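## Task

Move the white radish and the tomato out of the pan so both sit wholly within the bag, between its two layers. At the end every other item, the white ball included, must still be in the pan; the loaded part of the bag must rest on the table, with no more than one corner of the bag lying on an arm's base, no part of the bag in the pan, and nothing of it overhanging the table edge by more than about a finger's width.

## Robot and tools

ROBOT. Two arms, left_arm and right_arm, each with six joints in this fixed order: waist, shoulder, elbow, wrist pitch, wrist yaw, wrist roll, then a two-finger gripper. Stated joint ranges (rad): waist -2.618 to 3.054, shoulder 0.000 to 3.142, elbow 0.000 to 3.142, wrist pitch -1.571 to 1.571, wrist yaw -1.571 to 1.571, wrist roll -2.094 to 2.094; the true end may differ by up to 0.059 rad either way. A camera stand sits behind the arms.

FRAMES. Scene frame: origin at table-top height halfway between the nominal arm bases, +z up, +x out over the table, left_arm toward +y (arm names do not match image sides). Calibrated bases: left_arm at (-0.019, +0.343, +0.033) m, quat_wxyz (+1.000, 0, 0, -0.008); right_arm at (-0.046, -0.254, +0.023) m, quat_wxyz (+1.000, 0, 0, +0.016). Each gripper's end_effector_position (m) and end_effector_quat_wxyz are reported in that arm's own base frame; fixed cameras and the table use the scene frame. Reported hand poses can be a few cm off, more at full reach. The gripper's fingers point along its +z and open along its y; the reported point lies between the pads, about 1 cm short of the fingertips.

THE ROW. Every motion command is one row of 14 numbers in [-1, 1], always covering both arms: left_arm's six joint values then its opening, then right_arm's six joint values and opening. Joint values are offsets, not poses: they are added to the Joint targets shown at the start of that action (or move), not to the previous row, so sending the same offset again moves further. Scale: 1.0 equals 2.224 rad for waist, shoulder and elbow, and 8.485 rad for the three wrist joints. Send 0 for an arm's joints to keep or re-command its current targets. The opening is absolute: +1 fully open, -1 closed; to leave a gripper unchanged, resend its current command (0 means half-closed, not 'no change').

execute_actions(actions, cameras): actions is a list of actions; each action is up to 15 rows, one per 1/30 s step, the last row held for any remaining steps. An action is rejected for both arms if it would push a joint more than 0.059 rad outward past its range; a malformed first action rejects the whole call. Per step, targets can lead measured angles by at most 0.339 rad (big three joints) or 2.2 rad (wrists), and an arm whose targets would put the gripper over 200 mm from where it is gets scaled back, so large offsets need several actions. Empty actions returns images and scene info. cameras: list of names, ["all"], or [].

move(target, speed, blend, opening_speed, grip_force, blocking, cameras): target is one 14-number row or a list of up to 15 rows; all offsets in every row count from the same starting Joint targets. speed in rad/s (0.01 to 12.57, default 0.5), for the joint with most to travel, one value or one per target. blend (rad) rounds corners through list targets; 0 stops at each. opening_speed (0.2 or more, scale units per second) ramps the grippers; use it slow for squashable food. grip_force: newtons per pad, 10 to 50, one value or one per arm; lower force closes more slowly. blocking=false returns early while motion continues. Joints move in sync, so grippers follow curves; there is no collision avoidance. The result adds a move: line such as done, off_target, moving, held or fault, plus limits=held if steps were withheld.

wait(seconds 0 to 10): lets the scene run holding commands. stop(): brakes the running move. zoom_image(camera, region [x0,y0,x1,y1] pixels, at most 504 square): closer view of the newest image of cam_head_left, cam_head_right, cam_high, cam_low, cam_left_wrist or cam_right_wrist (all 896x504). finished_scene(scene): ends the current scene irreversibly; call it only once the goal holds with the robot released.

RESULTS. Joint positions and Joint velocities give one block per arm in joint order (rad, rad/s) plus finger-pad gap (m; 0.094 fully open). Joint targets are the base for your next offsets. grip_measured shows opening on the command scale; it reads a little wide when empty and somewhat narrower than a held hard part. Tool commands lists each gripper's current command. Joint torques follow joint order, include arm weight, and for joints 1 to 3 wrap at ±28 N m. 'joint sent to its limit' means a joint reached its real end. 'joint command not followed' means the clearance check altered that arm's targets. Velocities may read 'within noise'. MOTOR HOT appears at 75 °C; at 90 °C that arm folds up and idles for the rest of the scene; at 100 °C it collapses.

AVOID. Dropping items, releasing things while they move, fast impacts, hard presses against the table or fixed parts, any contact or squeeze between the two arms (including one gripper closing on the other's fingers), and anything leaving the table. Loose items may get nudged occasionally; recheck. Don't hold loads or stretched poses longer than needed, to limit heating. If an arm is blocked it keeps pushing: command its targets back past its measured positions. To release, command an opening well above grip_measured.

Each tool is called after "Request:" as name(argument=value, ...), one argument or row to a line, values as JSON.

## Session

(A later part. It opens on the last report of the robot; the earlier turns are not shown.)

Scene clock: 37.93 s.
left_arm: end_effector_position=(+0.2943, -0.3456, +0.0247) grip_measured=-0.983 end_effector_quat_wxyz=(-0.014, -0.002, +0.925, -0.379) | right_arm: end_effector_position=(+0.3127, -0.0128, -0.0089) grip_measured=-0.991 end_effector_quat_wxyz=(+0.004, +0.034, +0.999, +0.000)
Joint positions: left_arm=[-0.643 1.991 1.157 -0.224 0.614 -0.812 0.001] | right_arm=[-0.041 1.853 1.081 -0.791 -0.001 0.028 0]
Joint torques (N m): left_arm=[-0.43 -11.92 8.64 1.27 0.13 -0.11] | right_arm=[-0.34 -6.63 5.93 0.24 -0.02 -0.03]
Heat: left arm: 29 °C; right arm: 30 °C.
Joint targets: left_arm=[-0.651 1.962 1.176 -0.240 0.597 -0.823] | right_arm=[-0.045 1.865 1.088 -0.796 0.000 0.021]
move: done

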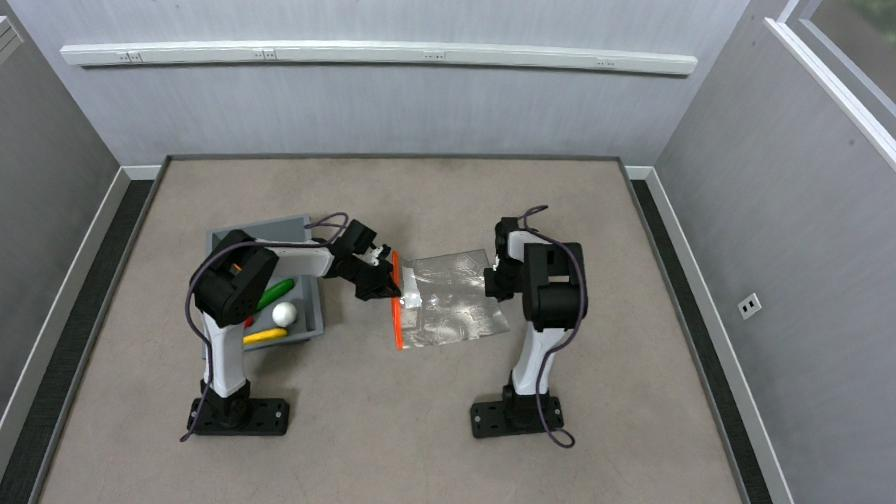

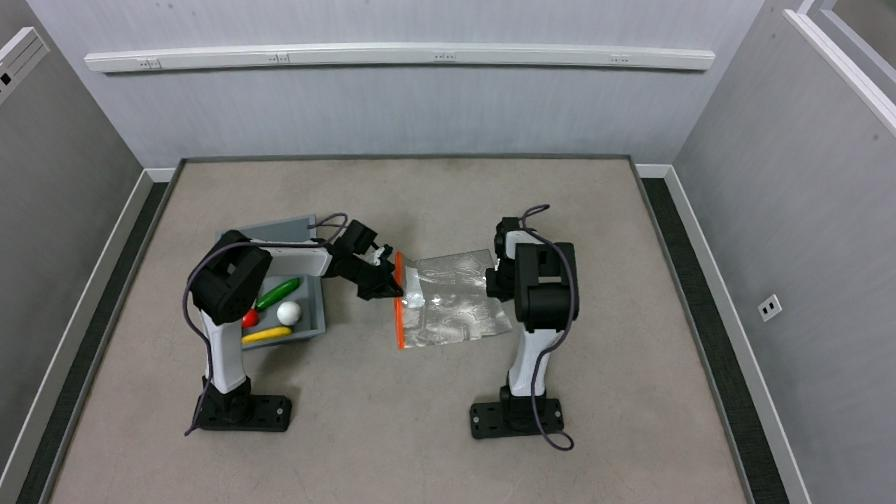

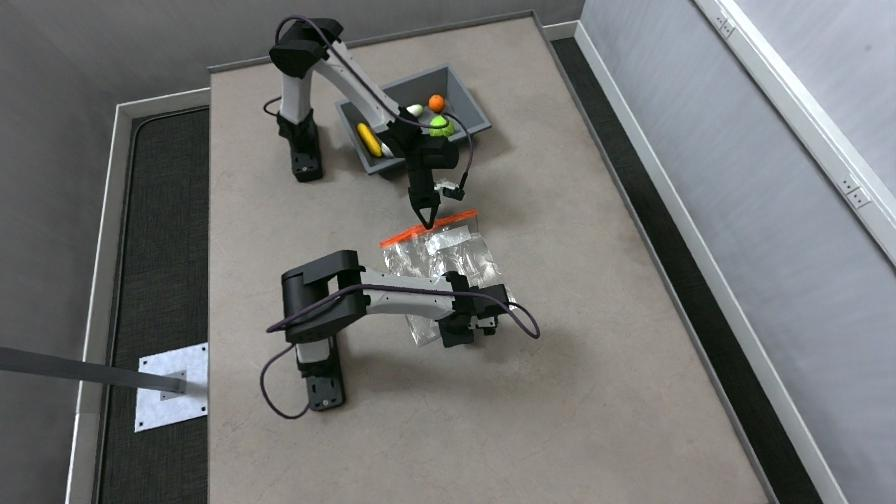

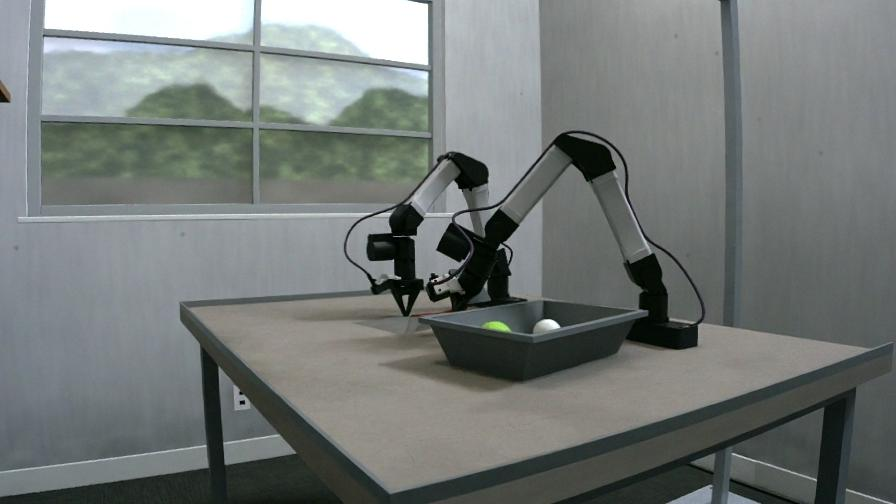

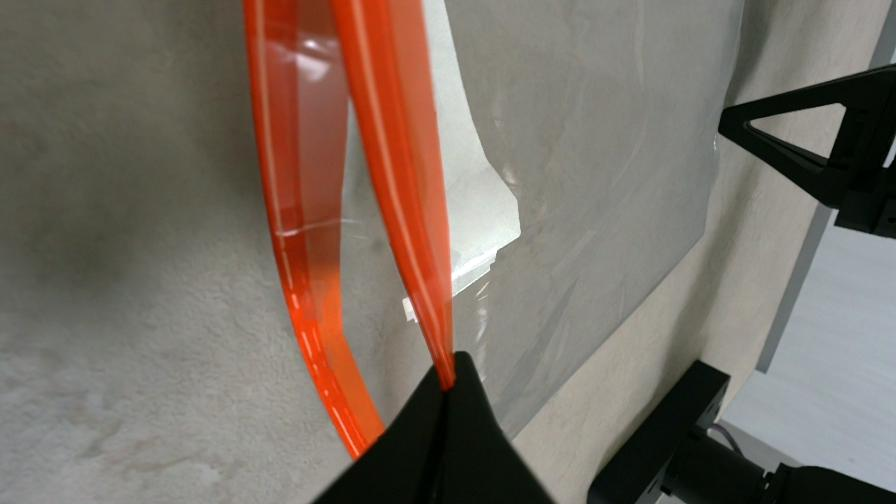

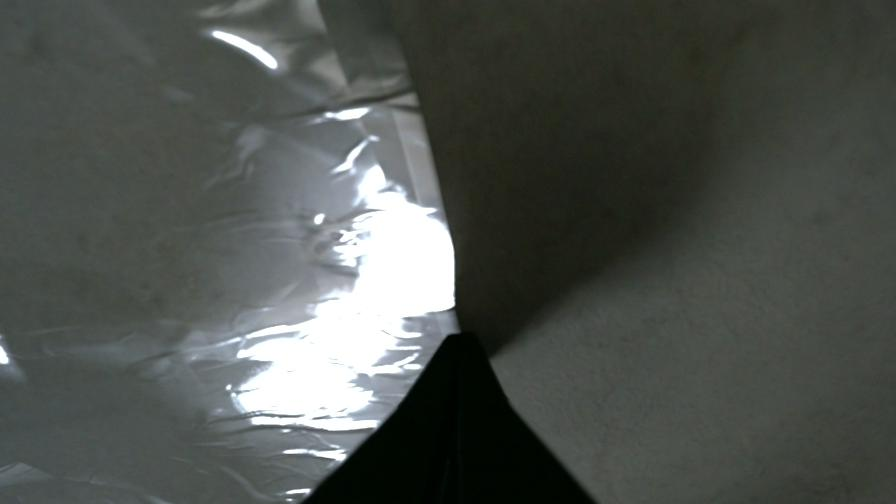

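Request:
move(
  target=[-0.0259,-0.0053,0.0669,-0.0151,-0.0036,-0.0068,-1,0,0,0,0,0,0,-1],
  speed=0.15,
  cameras=["cam_left_wrist","cam_low","cam_high","cam_head_left"],
)

Request:
zoom_image(
  camera="cam_low",
  region=[340, 220, 520, 350],
)

Request:
zoom_image(
  camera="cam_high",
  region=[340, 150, 560, 370],
)

Request:
zoom_image(
  camera="cam_head_left",
  region=[350, 220, 530, 360],
)

Scene clock: 40.67 s.
left_arm: end_effector_position=(+0.2944, -0.3747, +0.0609) grip_measured=-0.983 end_effector_quat_wxyz=(-0.015, +0.000, +0.926, -0.377) | right_arm: end_effector_position=(+0.3127, -0.0128, -0.0089) grip_measured=-0.991 end_effector_quat_wxyz=(+0.004, +0.034, +0.999, +0.000)
Joint positions: left_arm=[-0.702 1.981 1.304 -0.353 0.584 -0.868 0.001] | right_arm=[-0.041 1.853 1.081 -0.791 -0.001 0.028 0]
Joint torques (N m): left_arm=[-0.27 -12.45 9.35 1.37 0.1 -0.11] | right_arm=[-0.34 -6.64 5.93 0.25 -0.02 -0.03]
Heat: left arm: 30 °C; right arm: 31 °C.
Joint targets: left_arm=[-0.709 1.951 1.324 -0.368 0.567 -0.881] | right_arm=[-0.045 1.865 1.088 -0.796 0.000 0.021]
move: done
Images, in order (width x height): cam_head_left 896x504, cam_high 896x504, cam_low 896x504, cam_left_wrist 896x504.

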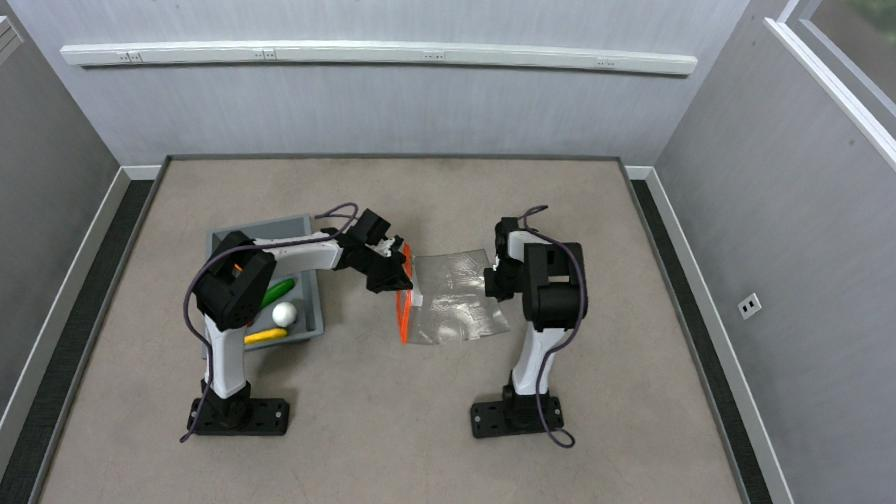

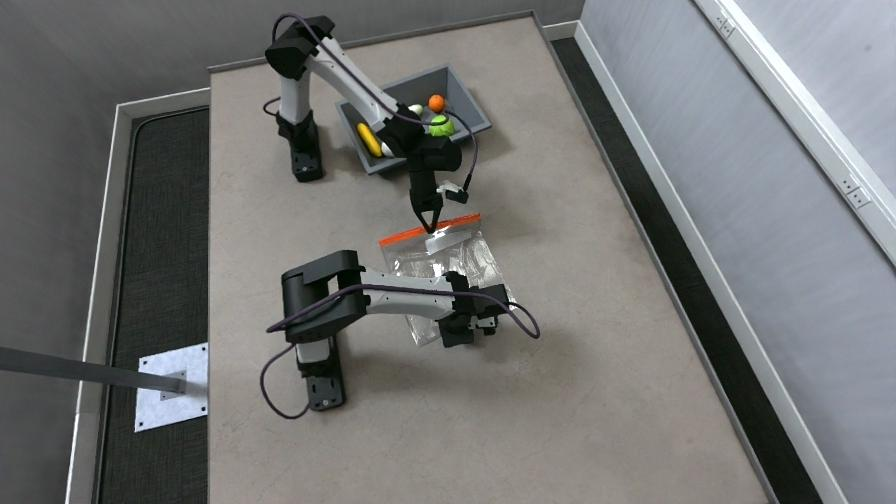

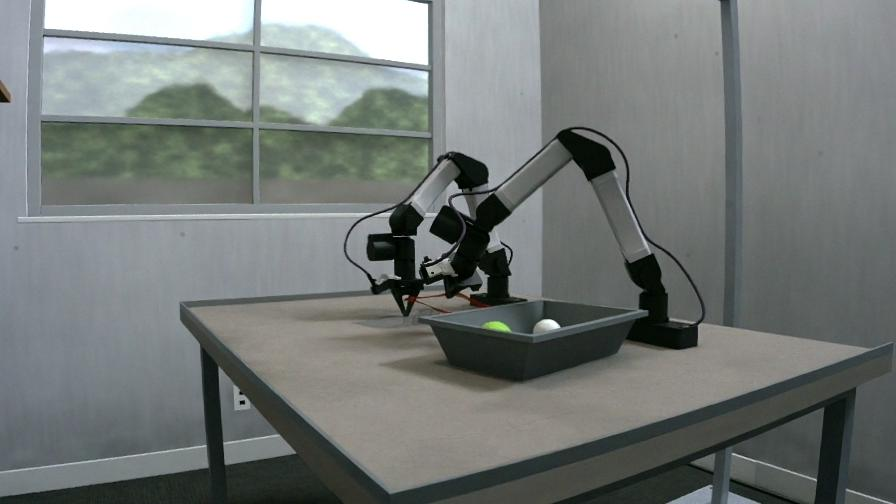

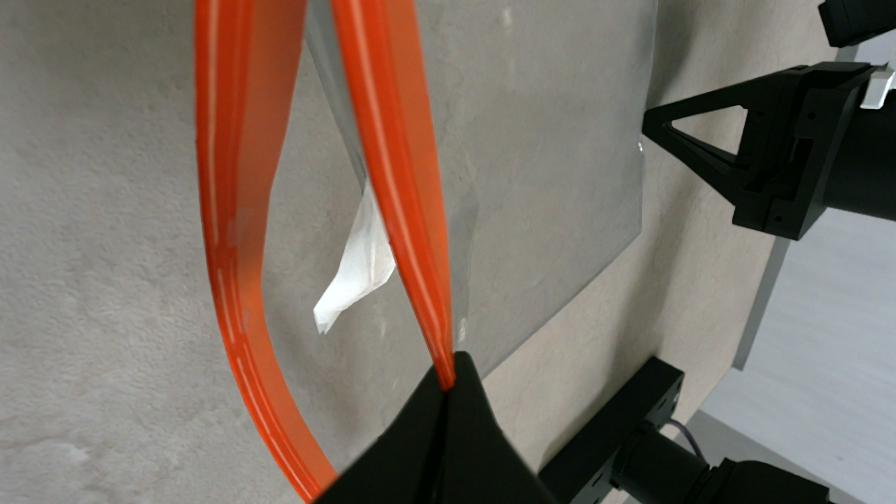

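Scaled by 2.800 from the camera's 896x504 image, which has a finer 1280x720 frame.

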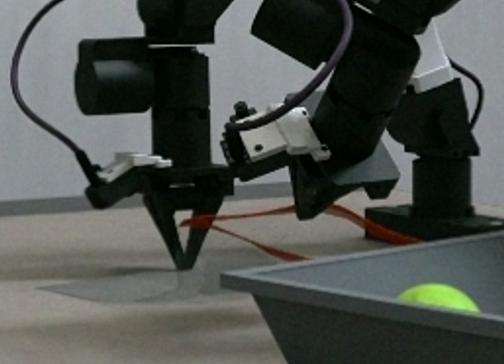

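Scaled by 2.291 from the camera's 896x504 image, which has a finer 1280x720 frame.

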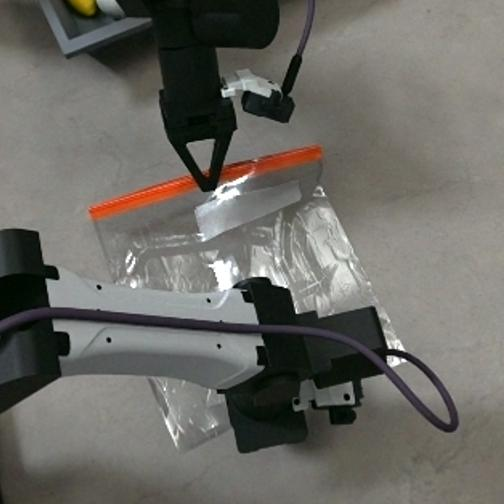

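Scaled by 2.800 from the camera's 896x504 image, which has a finer 1280x720 frame.

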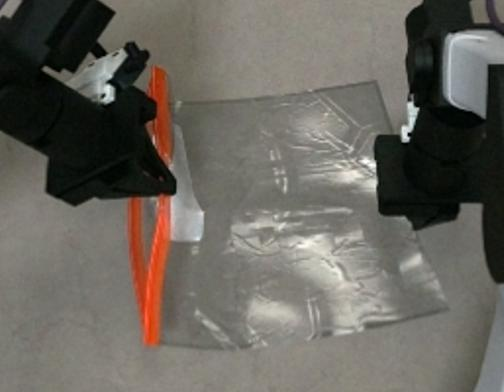

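Request:
move(
  target=[
    [0,0,0,0,0,0,-1,0,0,0,0,0,0,-0.3],
    [0,0,0,0,0,0,-1,0,0,0.157,-0.041,0,0,0.3],
    [0,0,0,0,0,0,-1,0.3179,0.0348,0.3219,-0.075,0,-0.2451,0.3],
  ],
  speed=0.6,
  cameras=["all"],
)

Request:
zoom_image(
  camera="cam_head_left",
  region=[350, 220, 530, 360],
)

Request:
zoom_image(
  camera="cam_low",
  region=[340, 220, 520, 350],
)

Scene clock: 47.93 s.
left_arm: end_effector_position=(+0.2940, -0.3742, +0.0604) grip_measured=-0.983 end_effector_quat_wxyz=(-0.016, -0.001, +0.927, -0.376) | right_arm: end_effector_position=(+0.3055, +0.1941, +0.1270) grip_measured=+0.299 end_effector_quat_wxyz=(-0.001, +0.911, -0.412, +0.001)
Joint positions: left_arm=[-0.702 1.981 1.304 -0.357 0.583 -0.869 0.001] | right_arm=[0.566 1.917 1.729 -1.381 0 -1.727 0.061]
Joint torques (N m): left_arm=[-0.29 -12.48 9.36 1.37 0.11 -0.11] | right_arm=[-0.31 -8.87 5.91 0.23 -0.1 0.08]
Heat: left arm: 32 °C; right arm: 31 °C.
Joint targets: left_arm=[-0.709 1.951 1.324 -0.368 0.567 -0.881] | right_arm=[0.562 1.917 1.728 -1.380 0.000 -1.724]
move: held (right_arm; a check stopped the path); path passed 2 of 3 targets; limits=held; right_arm: the wrist roll is farthest, 0.332 rad from its target
joint command not followed: on one or more control steps a check withheld the commanded joint targets of the right arm, and it was not sent them on those steps.
cause: the commanded joint targets, or the way to them, would bring a part of the robot too close to another arm (this arm's wrist (the part past the wrist pitch) and the left arm's wrist (the part past the wrist pitch), along the way the arms are being sent, or toward where that arm still pushes).

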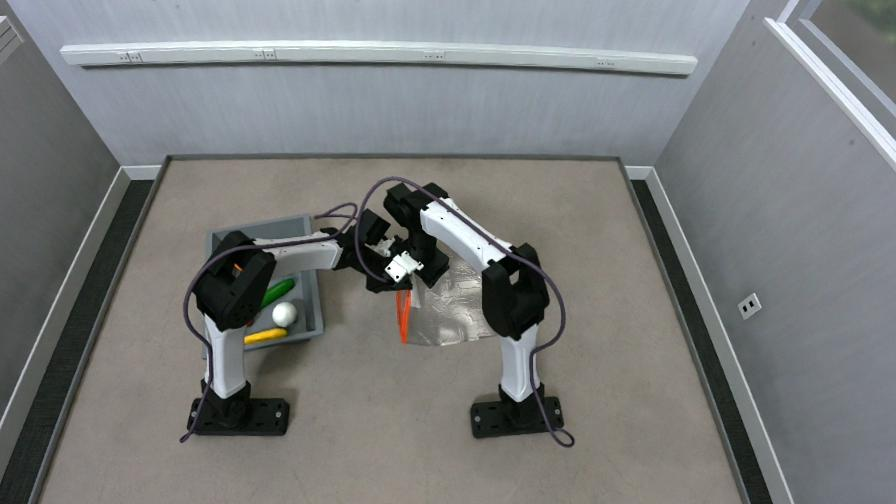

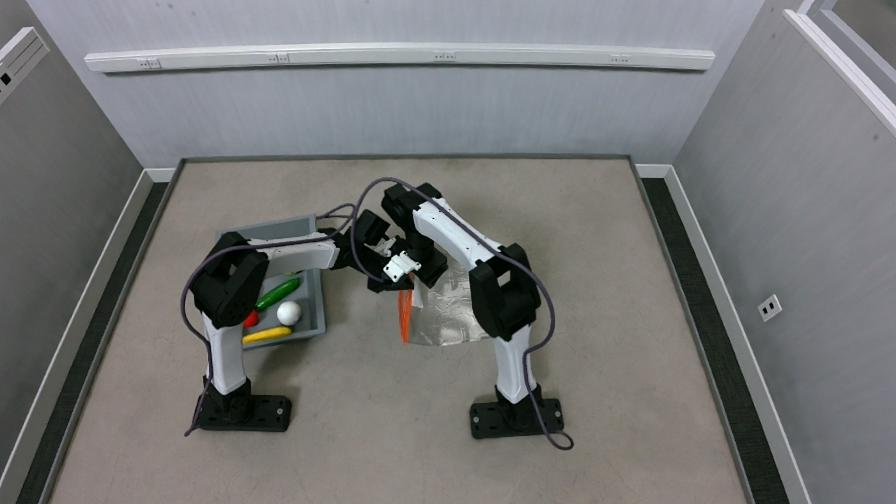

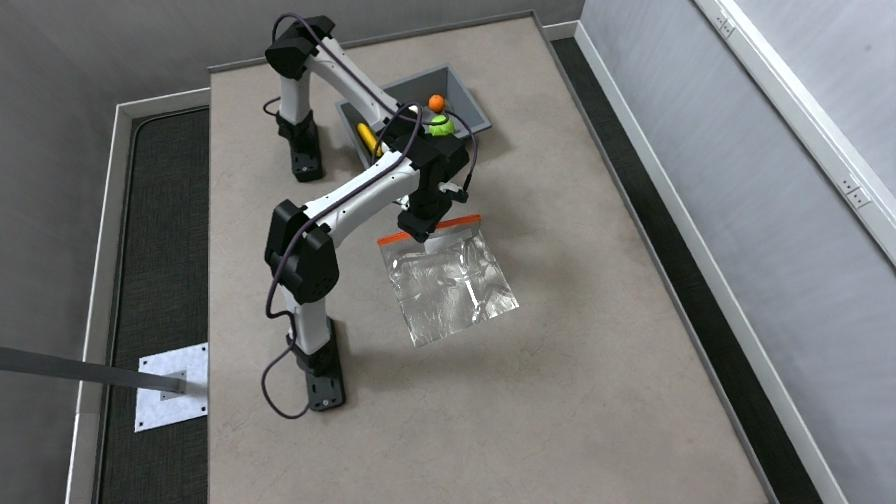

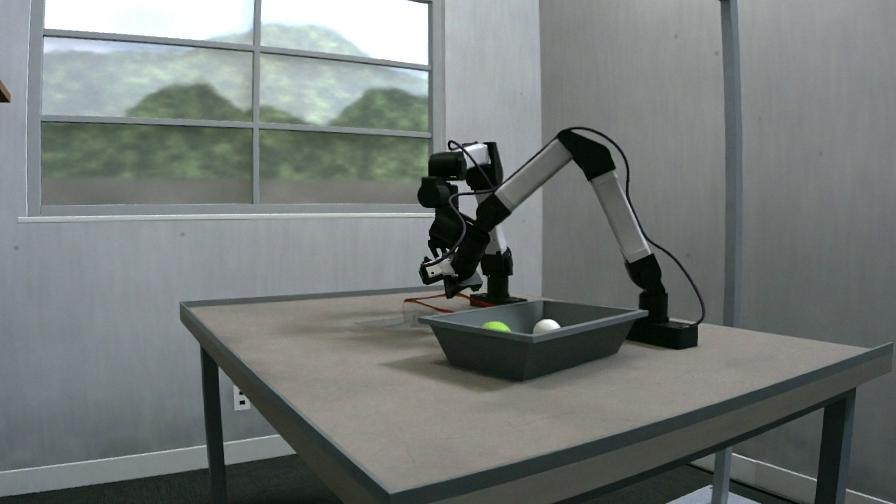

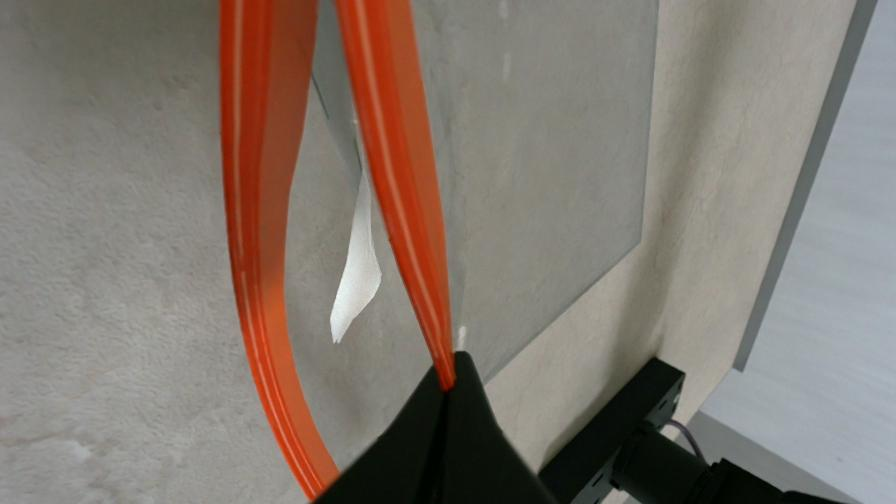

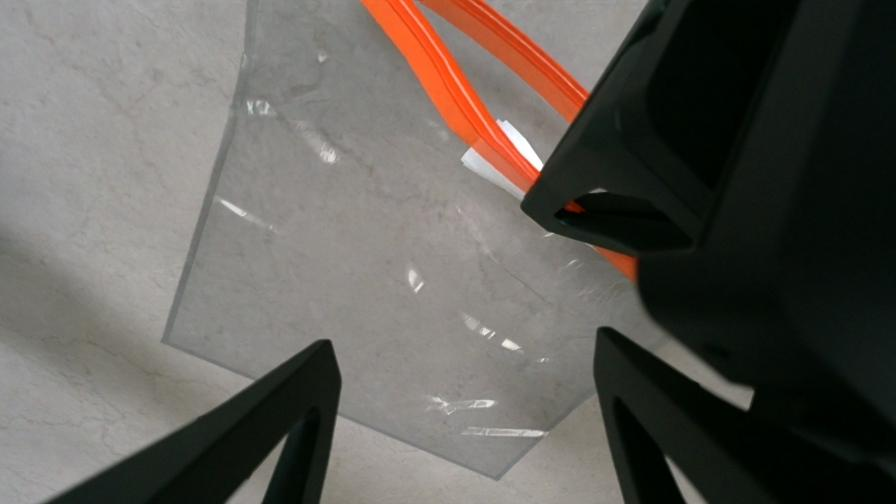

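Scaled by 2.800 from the camera's 896x504 image, which has a finer 1280x720 frame.

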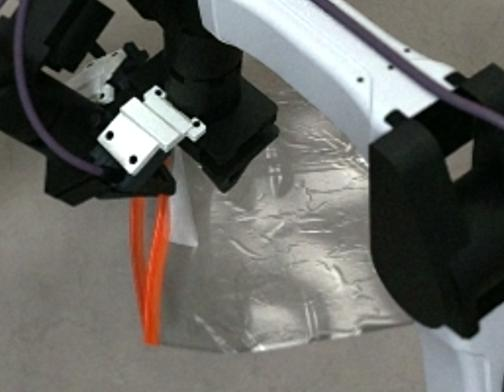

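Scaled by 2.800 from the camera's 896x504 image, which has a finer 1280x720 frame.

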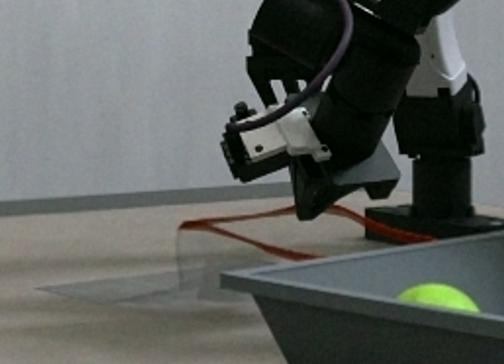

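Request:
move(
  target=[0,0,0,0,0,0,-1,0.0659,-0.0224,-0.0815,0.0153,0,-0.0396,0.3],
  speed=0.3,
  cameras=["cam_right_wrist","cam_head_left","cam_high"],
)

Scene clock: 49.33 s.
left_arm: end_effector_position=(+0.2940, -0.3742, +0.0604) grip_measured=-0.983 end_effector_quat_wxyz=(-0.016, -0.001, +0.927, -0.376) | right_arm: end_effector_position=(+0.3045, +0.1940, +0.1258) grip_measured=+0.299 end_effector_quat_wxyz=(+0.001, +0.913, -0.408, +0.000)
Joint positions: left_arm=[-0.702 1.981 1.304 -0.357 0.583 -0.869 0.001] | right_arm=[0.567 1.917 1.724 -1.38 0 -1.733 0.061]
Joint torques (N m): left_arm=[-0.29 -12.45 9.31 1.38 0.11 -0.11] | right_arm=[-0.01 -8.85 6 0.21 -0.08 0.06]
Heat: left arm: 32 °C; right arm: 32 °C.
Joint targets: left_arm=[-0.709 1.951 1.324 -0.368 0.567 -0.881] | right_arm=[0.567 1.917 1.725 -1.379 0.000 -1.732]
move: held (right_arm; a check stopped the path); limits=held; right_arm: the wrist roll is farthest, 0.327 rad from its target
joint command not followed: on one or more control steps a check withheld the commanded joint targets of the right arm, and it was not sent them on those steps.
cause: the commanded joint targets, or the way to them, would bring a part of the robot too close to another arm (this arm's wrist (the part past the wrist pitch) and the left arm's wrist (the part past the wrist pitch), at the place that arm is still heading or pushing toward).
Images, in order (width x height): cam_head_left 896x504, cam_high 896x504, cam_right_wrist 896x504.

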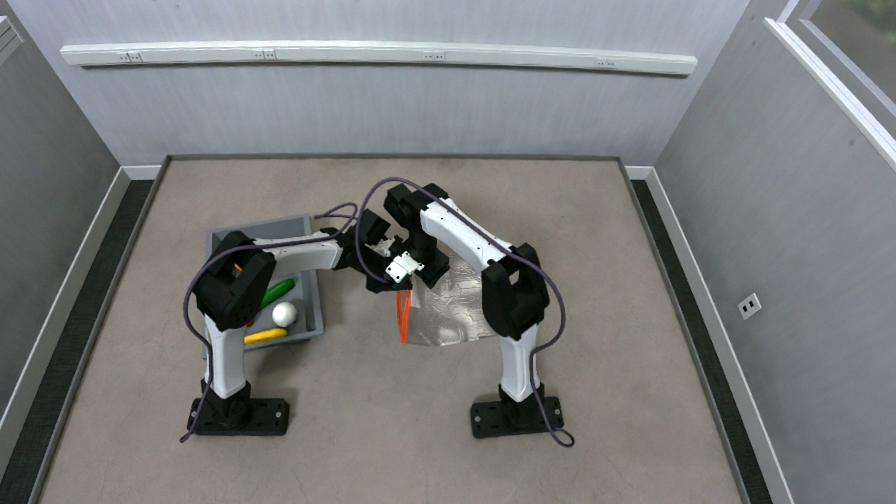

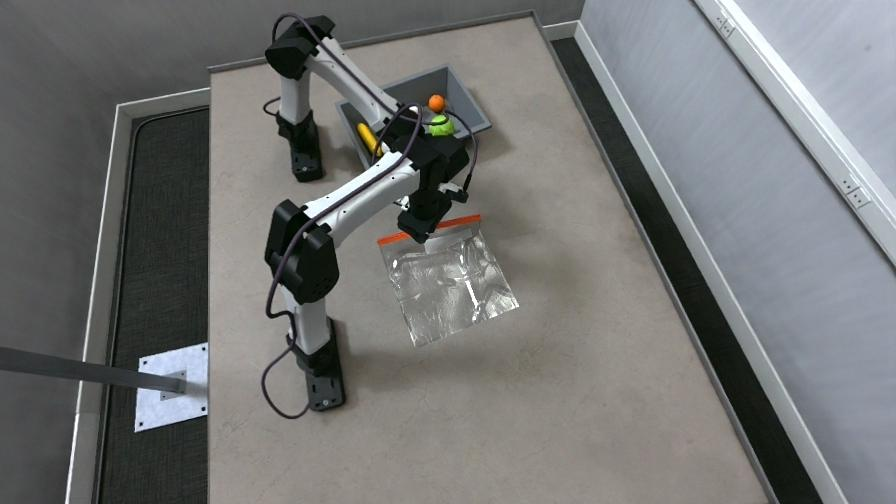

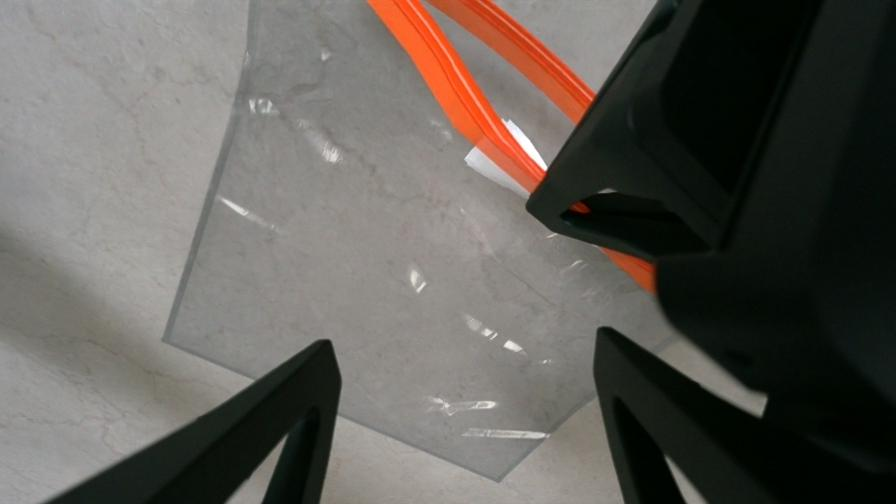

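Request:
move(
  target=[
    [0,0,0,0,0,0,-1,-0.0976,0,0,0,0,0,0.3],
    [0,0,0,0,0,0,-1,-0.0976,-0.0224,-0.08,0.0153,0,-0.0388,0.3],
    [0,0,0,0,0,0,-1,0.0637,-0.0224,-0.08,0.0153,0,-0.0388,0.3],
  ],
  speed=0.4,
  cameras=["cam_right_wrist","cam_head_left","cam_high"],
)

Scene clock: 53.17 s.
left_arm: end_effector_position=(+0.2940, -0.3742, +0.0604) grip_measured=-0.983 end_effector_quat_wxyz=(-0.016, -0.001, +0.927, -0.376) | right_arm: end_effector_position=(+0.3030, +0.1692, +0.0826) grip_measured=+0.299 end_effector_quat_wxyz=(+0.018, +0.958, -0.285, -0.018)
Joint positions: left_arm=[-0.702 1.981 1.304 -0.357 0.583 -0.869 0.001] | right_arm=[0.509 1.917 1.551 -1.256 -0.001 -2.054 0.061]
Joint torques (N m): left_arm=[-0.28 -12.49 9.32 1.38 0.1 -0.11] | right_arm=[-0.36 -8.73 5.82 0.09 -0.08 0.05]
Heat: left arm: 34 °C; right arm: 33 °C.
Joint targets: left_arm=[-0.709 1.951 1.324 -0.368 0.567 -0.881] | right_arm=[0.504 1.917 1.551 -1.256 0.000 -2.054]
move: held (right_arm; a check stopped the path); path passed 2 of 3 targets; limits=held; right_arm: the waist is farthest, 0.200 rad from its target
joint command not followed: on one or more control steps a check withheld the commanded joint targets of the right arm, and it was not sent them on those steps.
cause: the commanded joint targets, or the way to them, would bring a part of the robot too close to another arm (this arm's wrist (the part past the wrist pitch) and the left arm's wrist (the part past the wrist pitch), at the place that arm is still heading or pushing toward).
Images, in order (width x height): cam_head_left 896x504, cam_high 896x504, cam_right_wrist 896x504.

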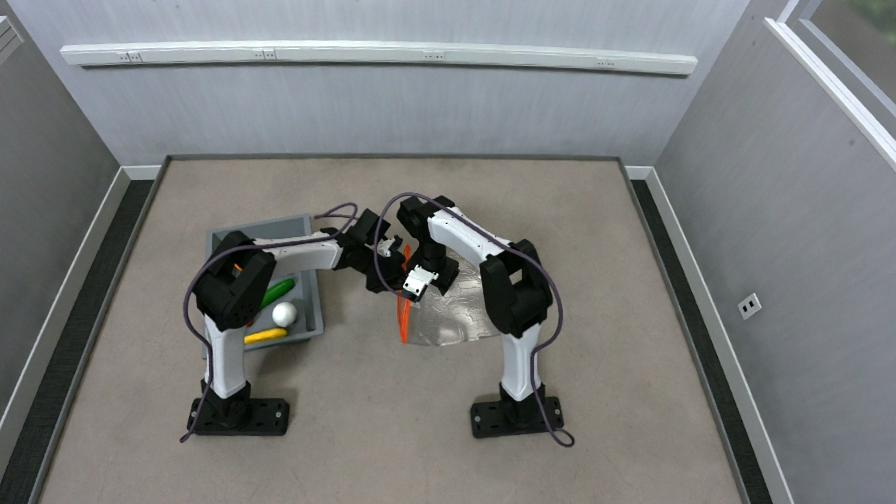

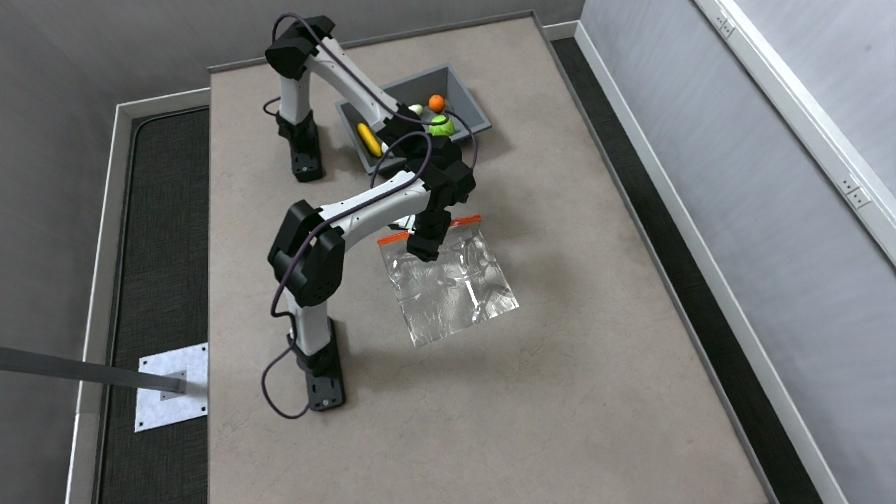

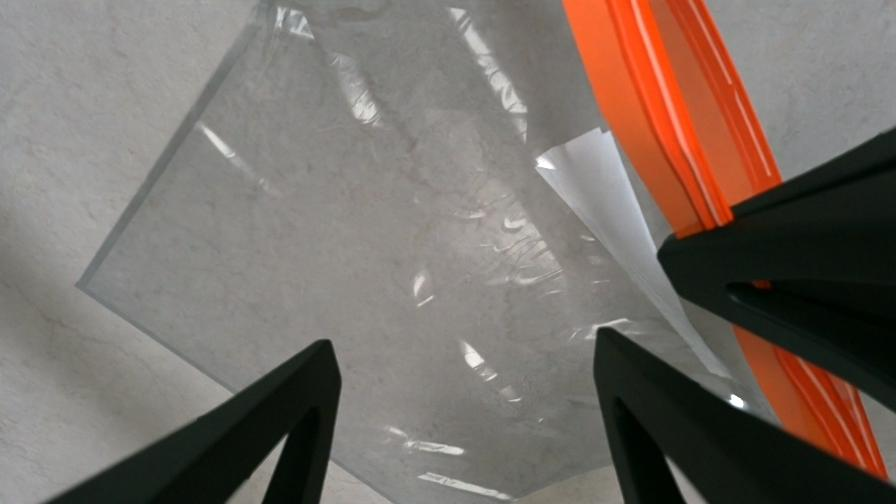

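Request:
move(
  target=[
    [0,0,0,0,0,0,-1,-0.1367,0,0,0,0,0,0.4],
    [0.0314,-0.0013,-0.1389,0.0752,0.0291,-0.0204,-1,-0.1367,-0.12,-0.1538,0.0365,-0.0469,0.2946,0.4],
  ],
  speed=[0.5,0.7],
  cameras=["all"],
)

Request:
zoom_image(
  camera="cam_low",
  region=[340, 220, 520, 350],
)

Request:
zoom_image(
  camera="cam_head_left",
  region=[350, 220, 530, 360],
)

Scene clock: 67.43 s.
left_arm: end_effector_position=(+0.2976, -0.3801, +0.0656) grip_measured=-0.983 end_effector_quat_wxyz=(-0.002, -0.002, +0.850, -0.527) | right_arm: end_effector_position=(+0.3088, +0.1290, +0.0836) grip_measured=+0.399 end_effector_quat_wxyz=(+0.003, +0.104, +0.974, +0.203)
Joint positions: left_arm=[-0.645 1.981 1.027 0.263 0.799 -1.042 0.001] | right_arm=[0.198 1.69 1.213 -0.96 -0.387 0.438 0.066]
Joint torques (N m): left_arm=[0.73 -12.11 5.64 2.03 0.4 -0.1] | right_arm=[0.16 -10.56 5.68 0.65 -0.3 0.09]
Heat: left arm: 37 °C; right arm: 36 °C.
Joint targets: left_arm=[-0.639 1.948 1.015 0.270 0.814 -1.054] | right_arm=[0.200 1.650 1.209 -0.947 -0.398 0.446]
move: off_target (right_arm); right_arm: the shoulder is farthest, 0.040 rad from its target

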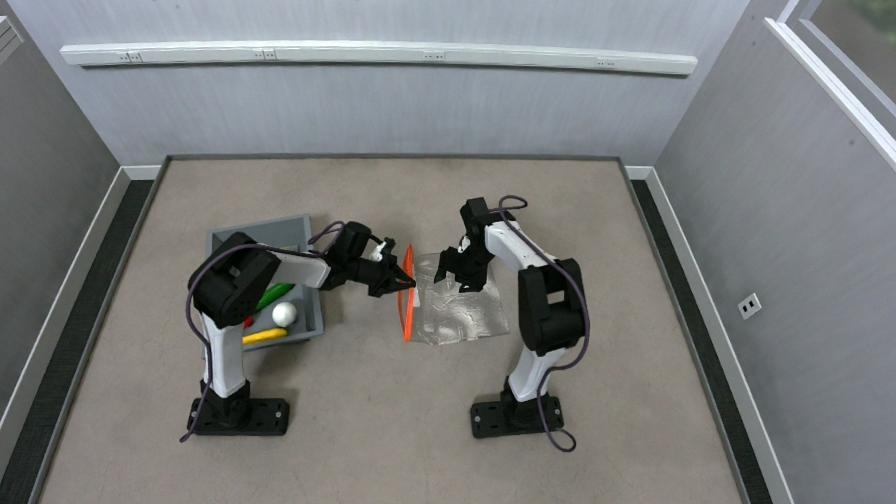

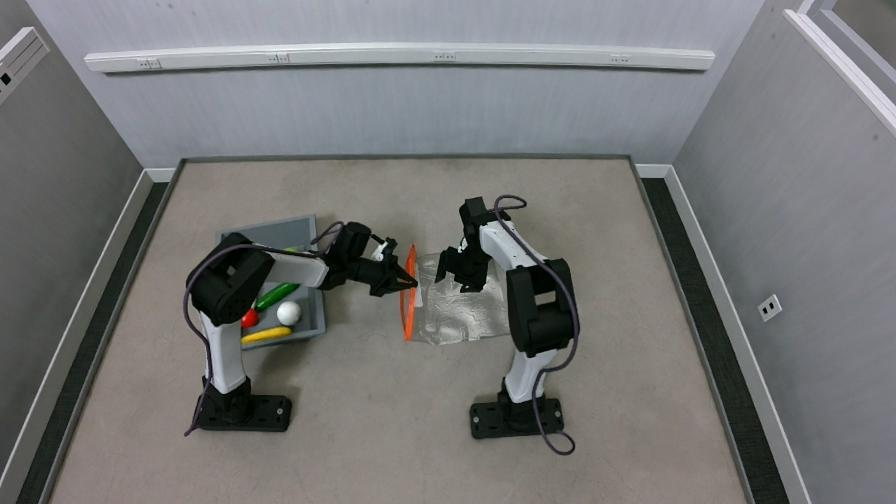

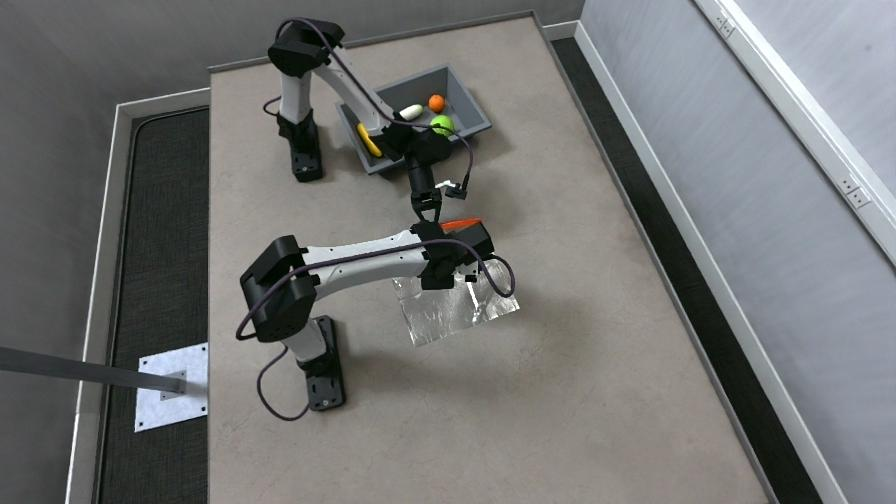

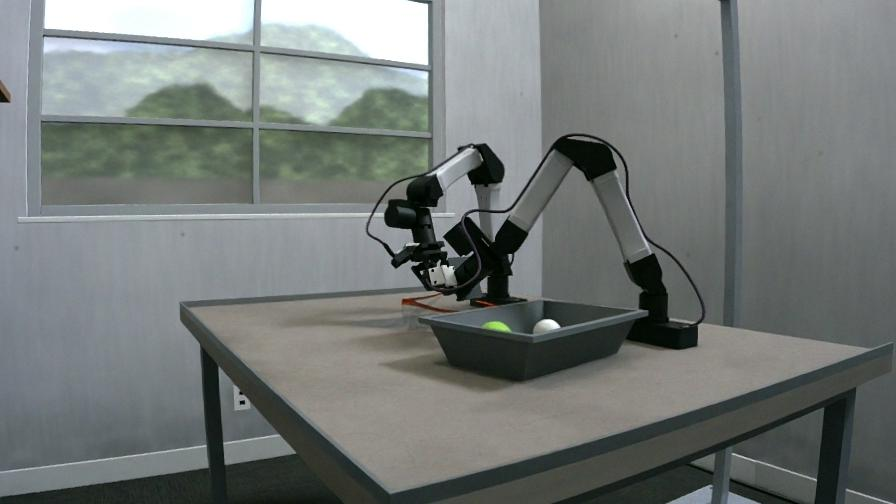

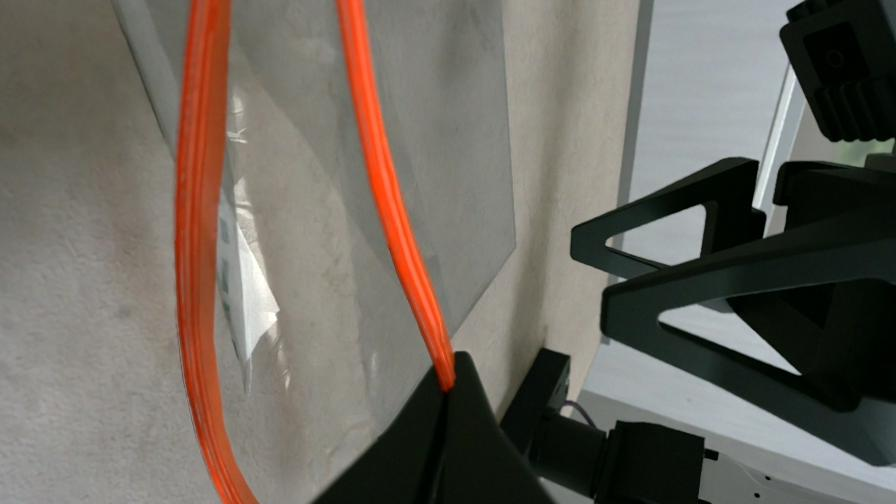

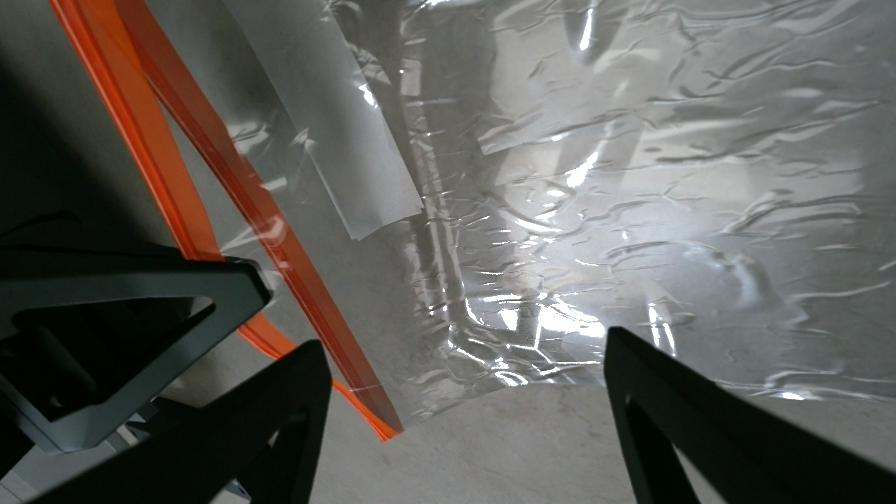

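Scaled by 2.800 from the camera's 896x504 image, which has a finer 1280x720 frame.

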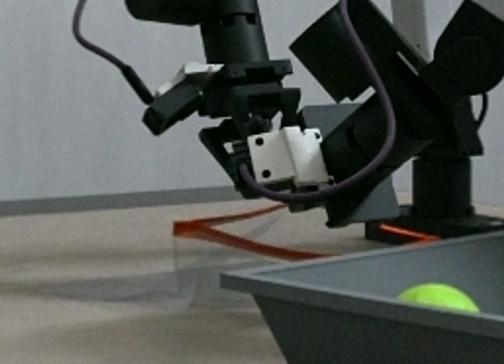

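Scaled by 2.800 from the camera's 896x504 image, which has a finer 1280x720 frame.

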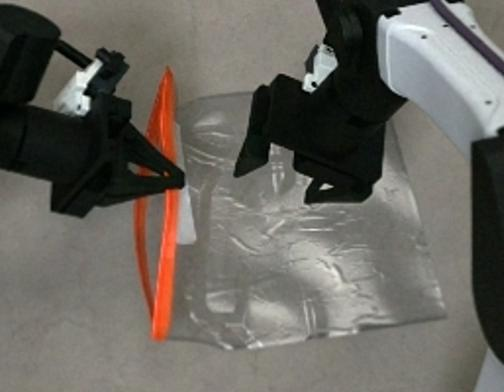

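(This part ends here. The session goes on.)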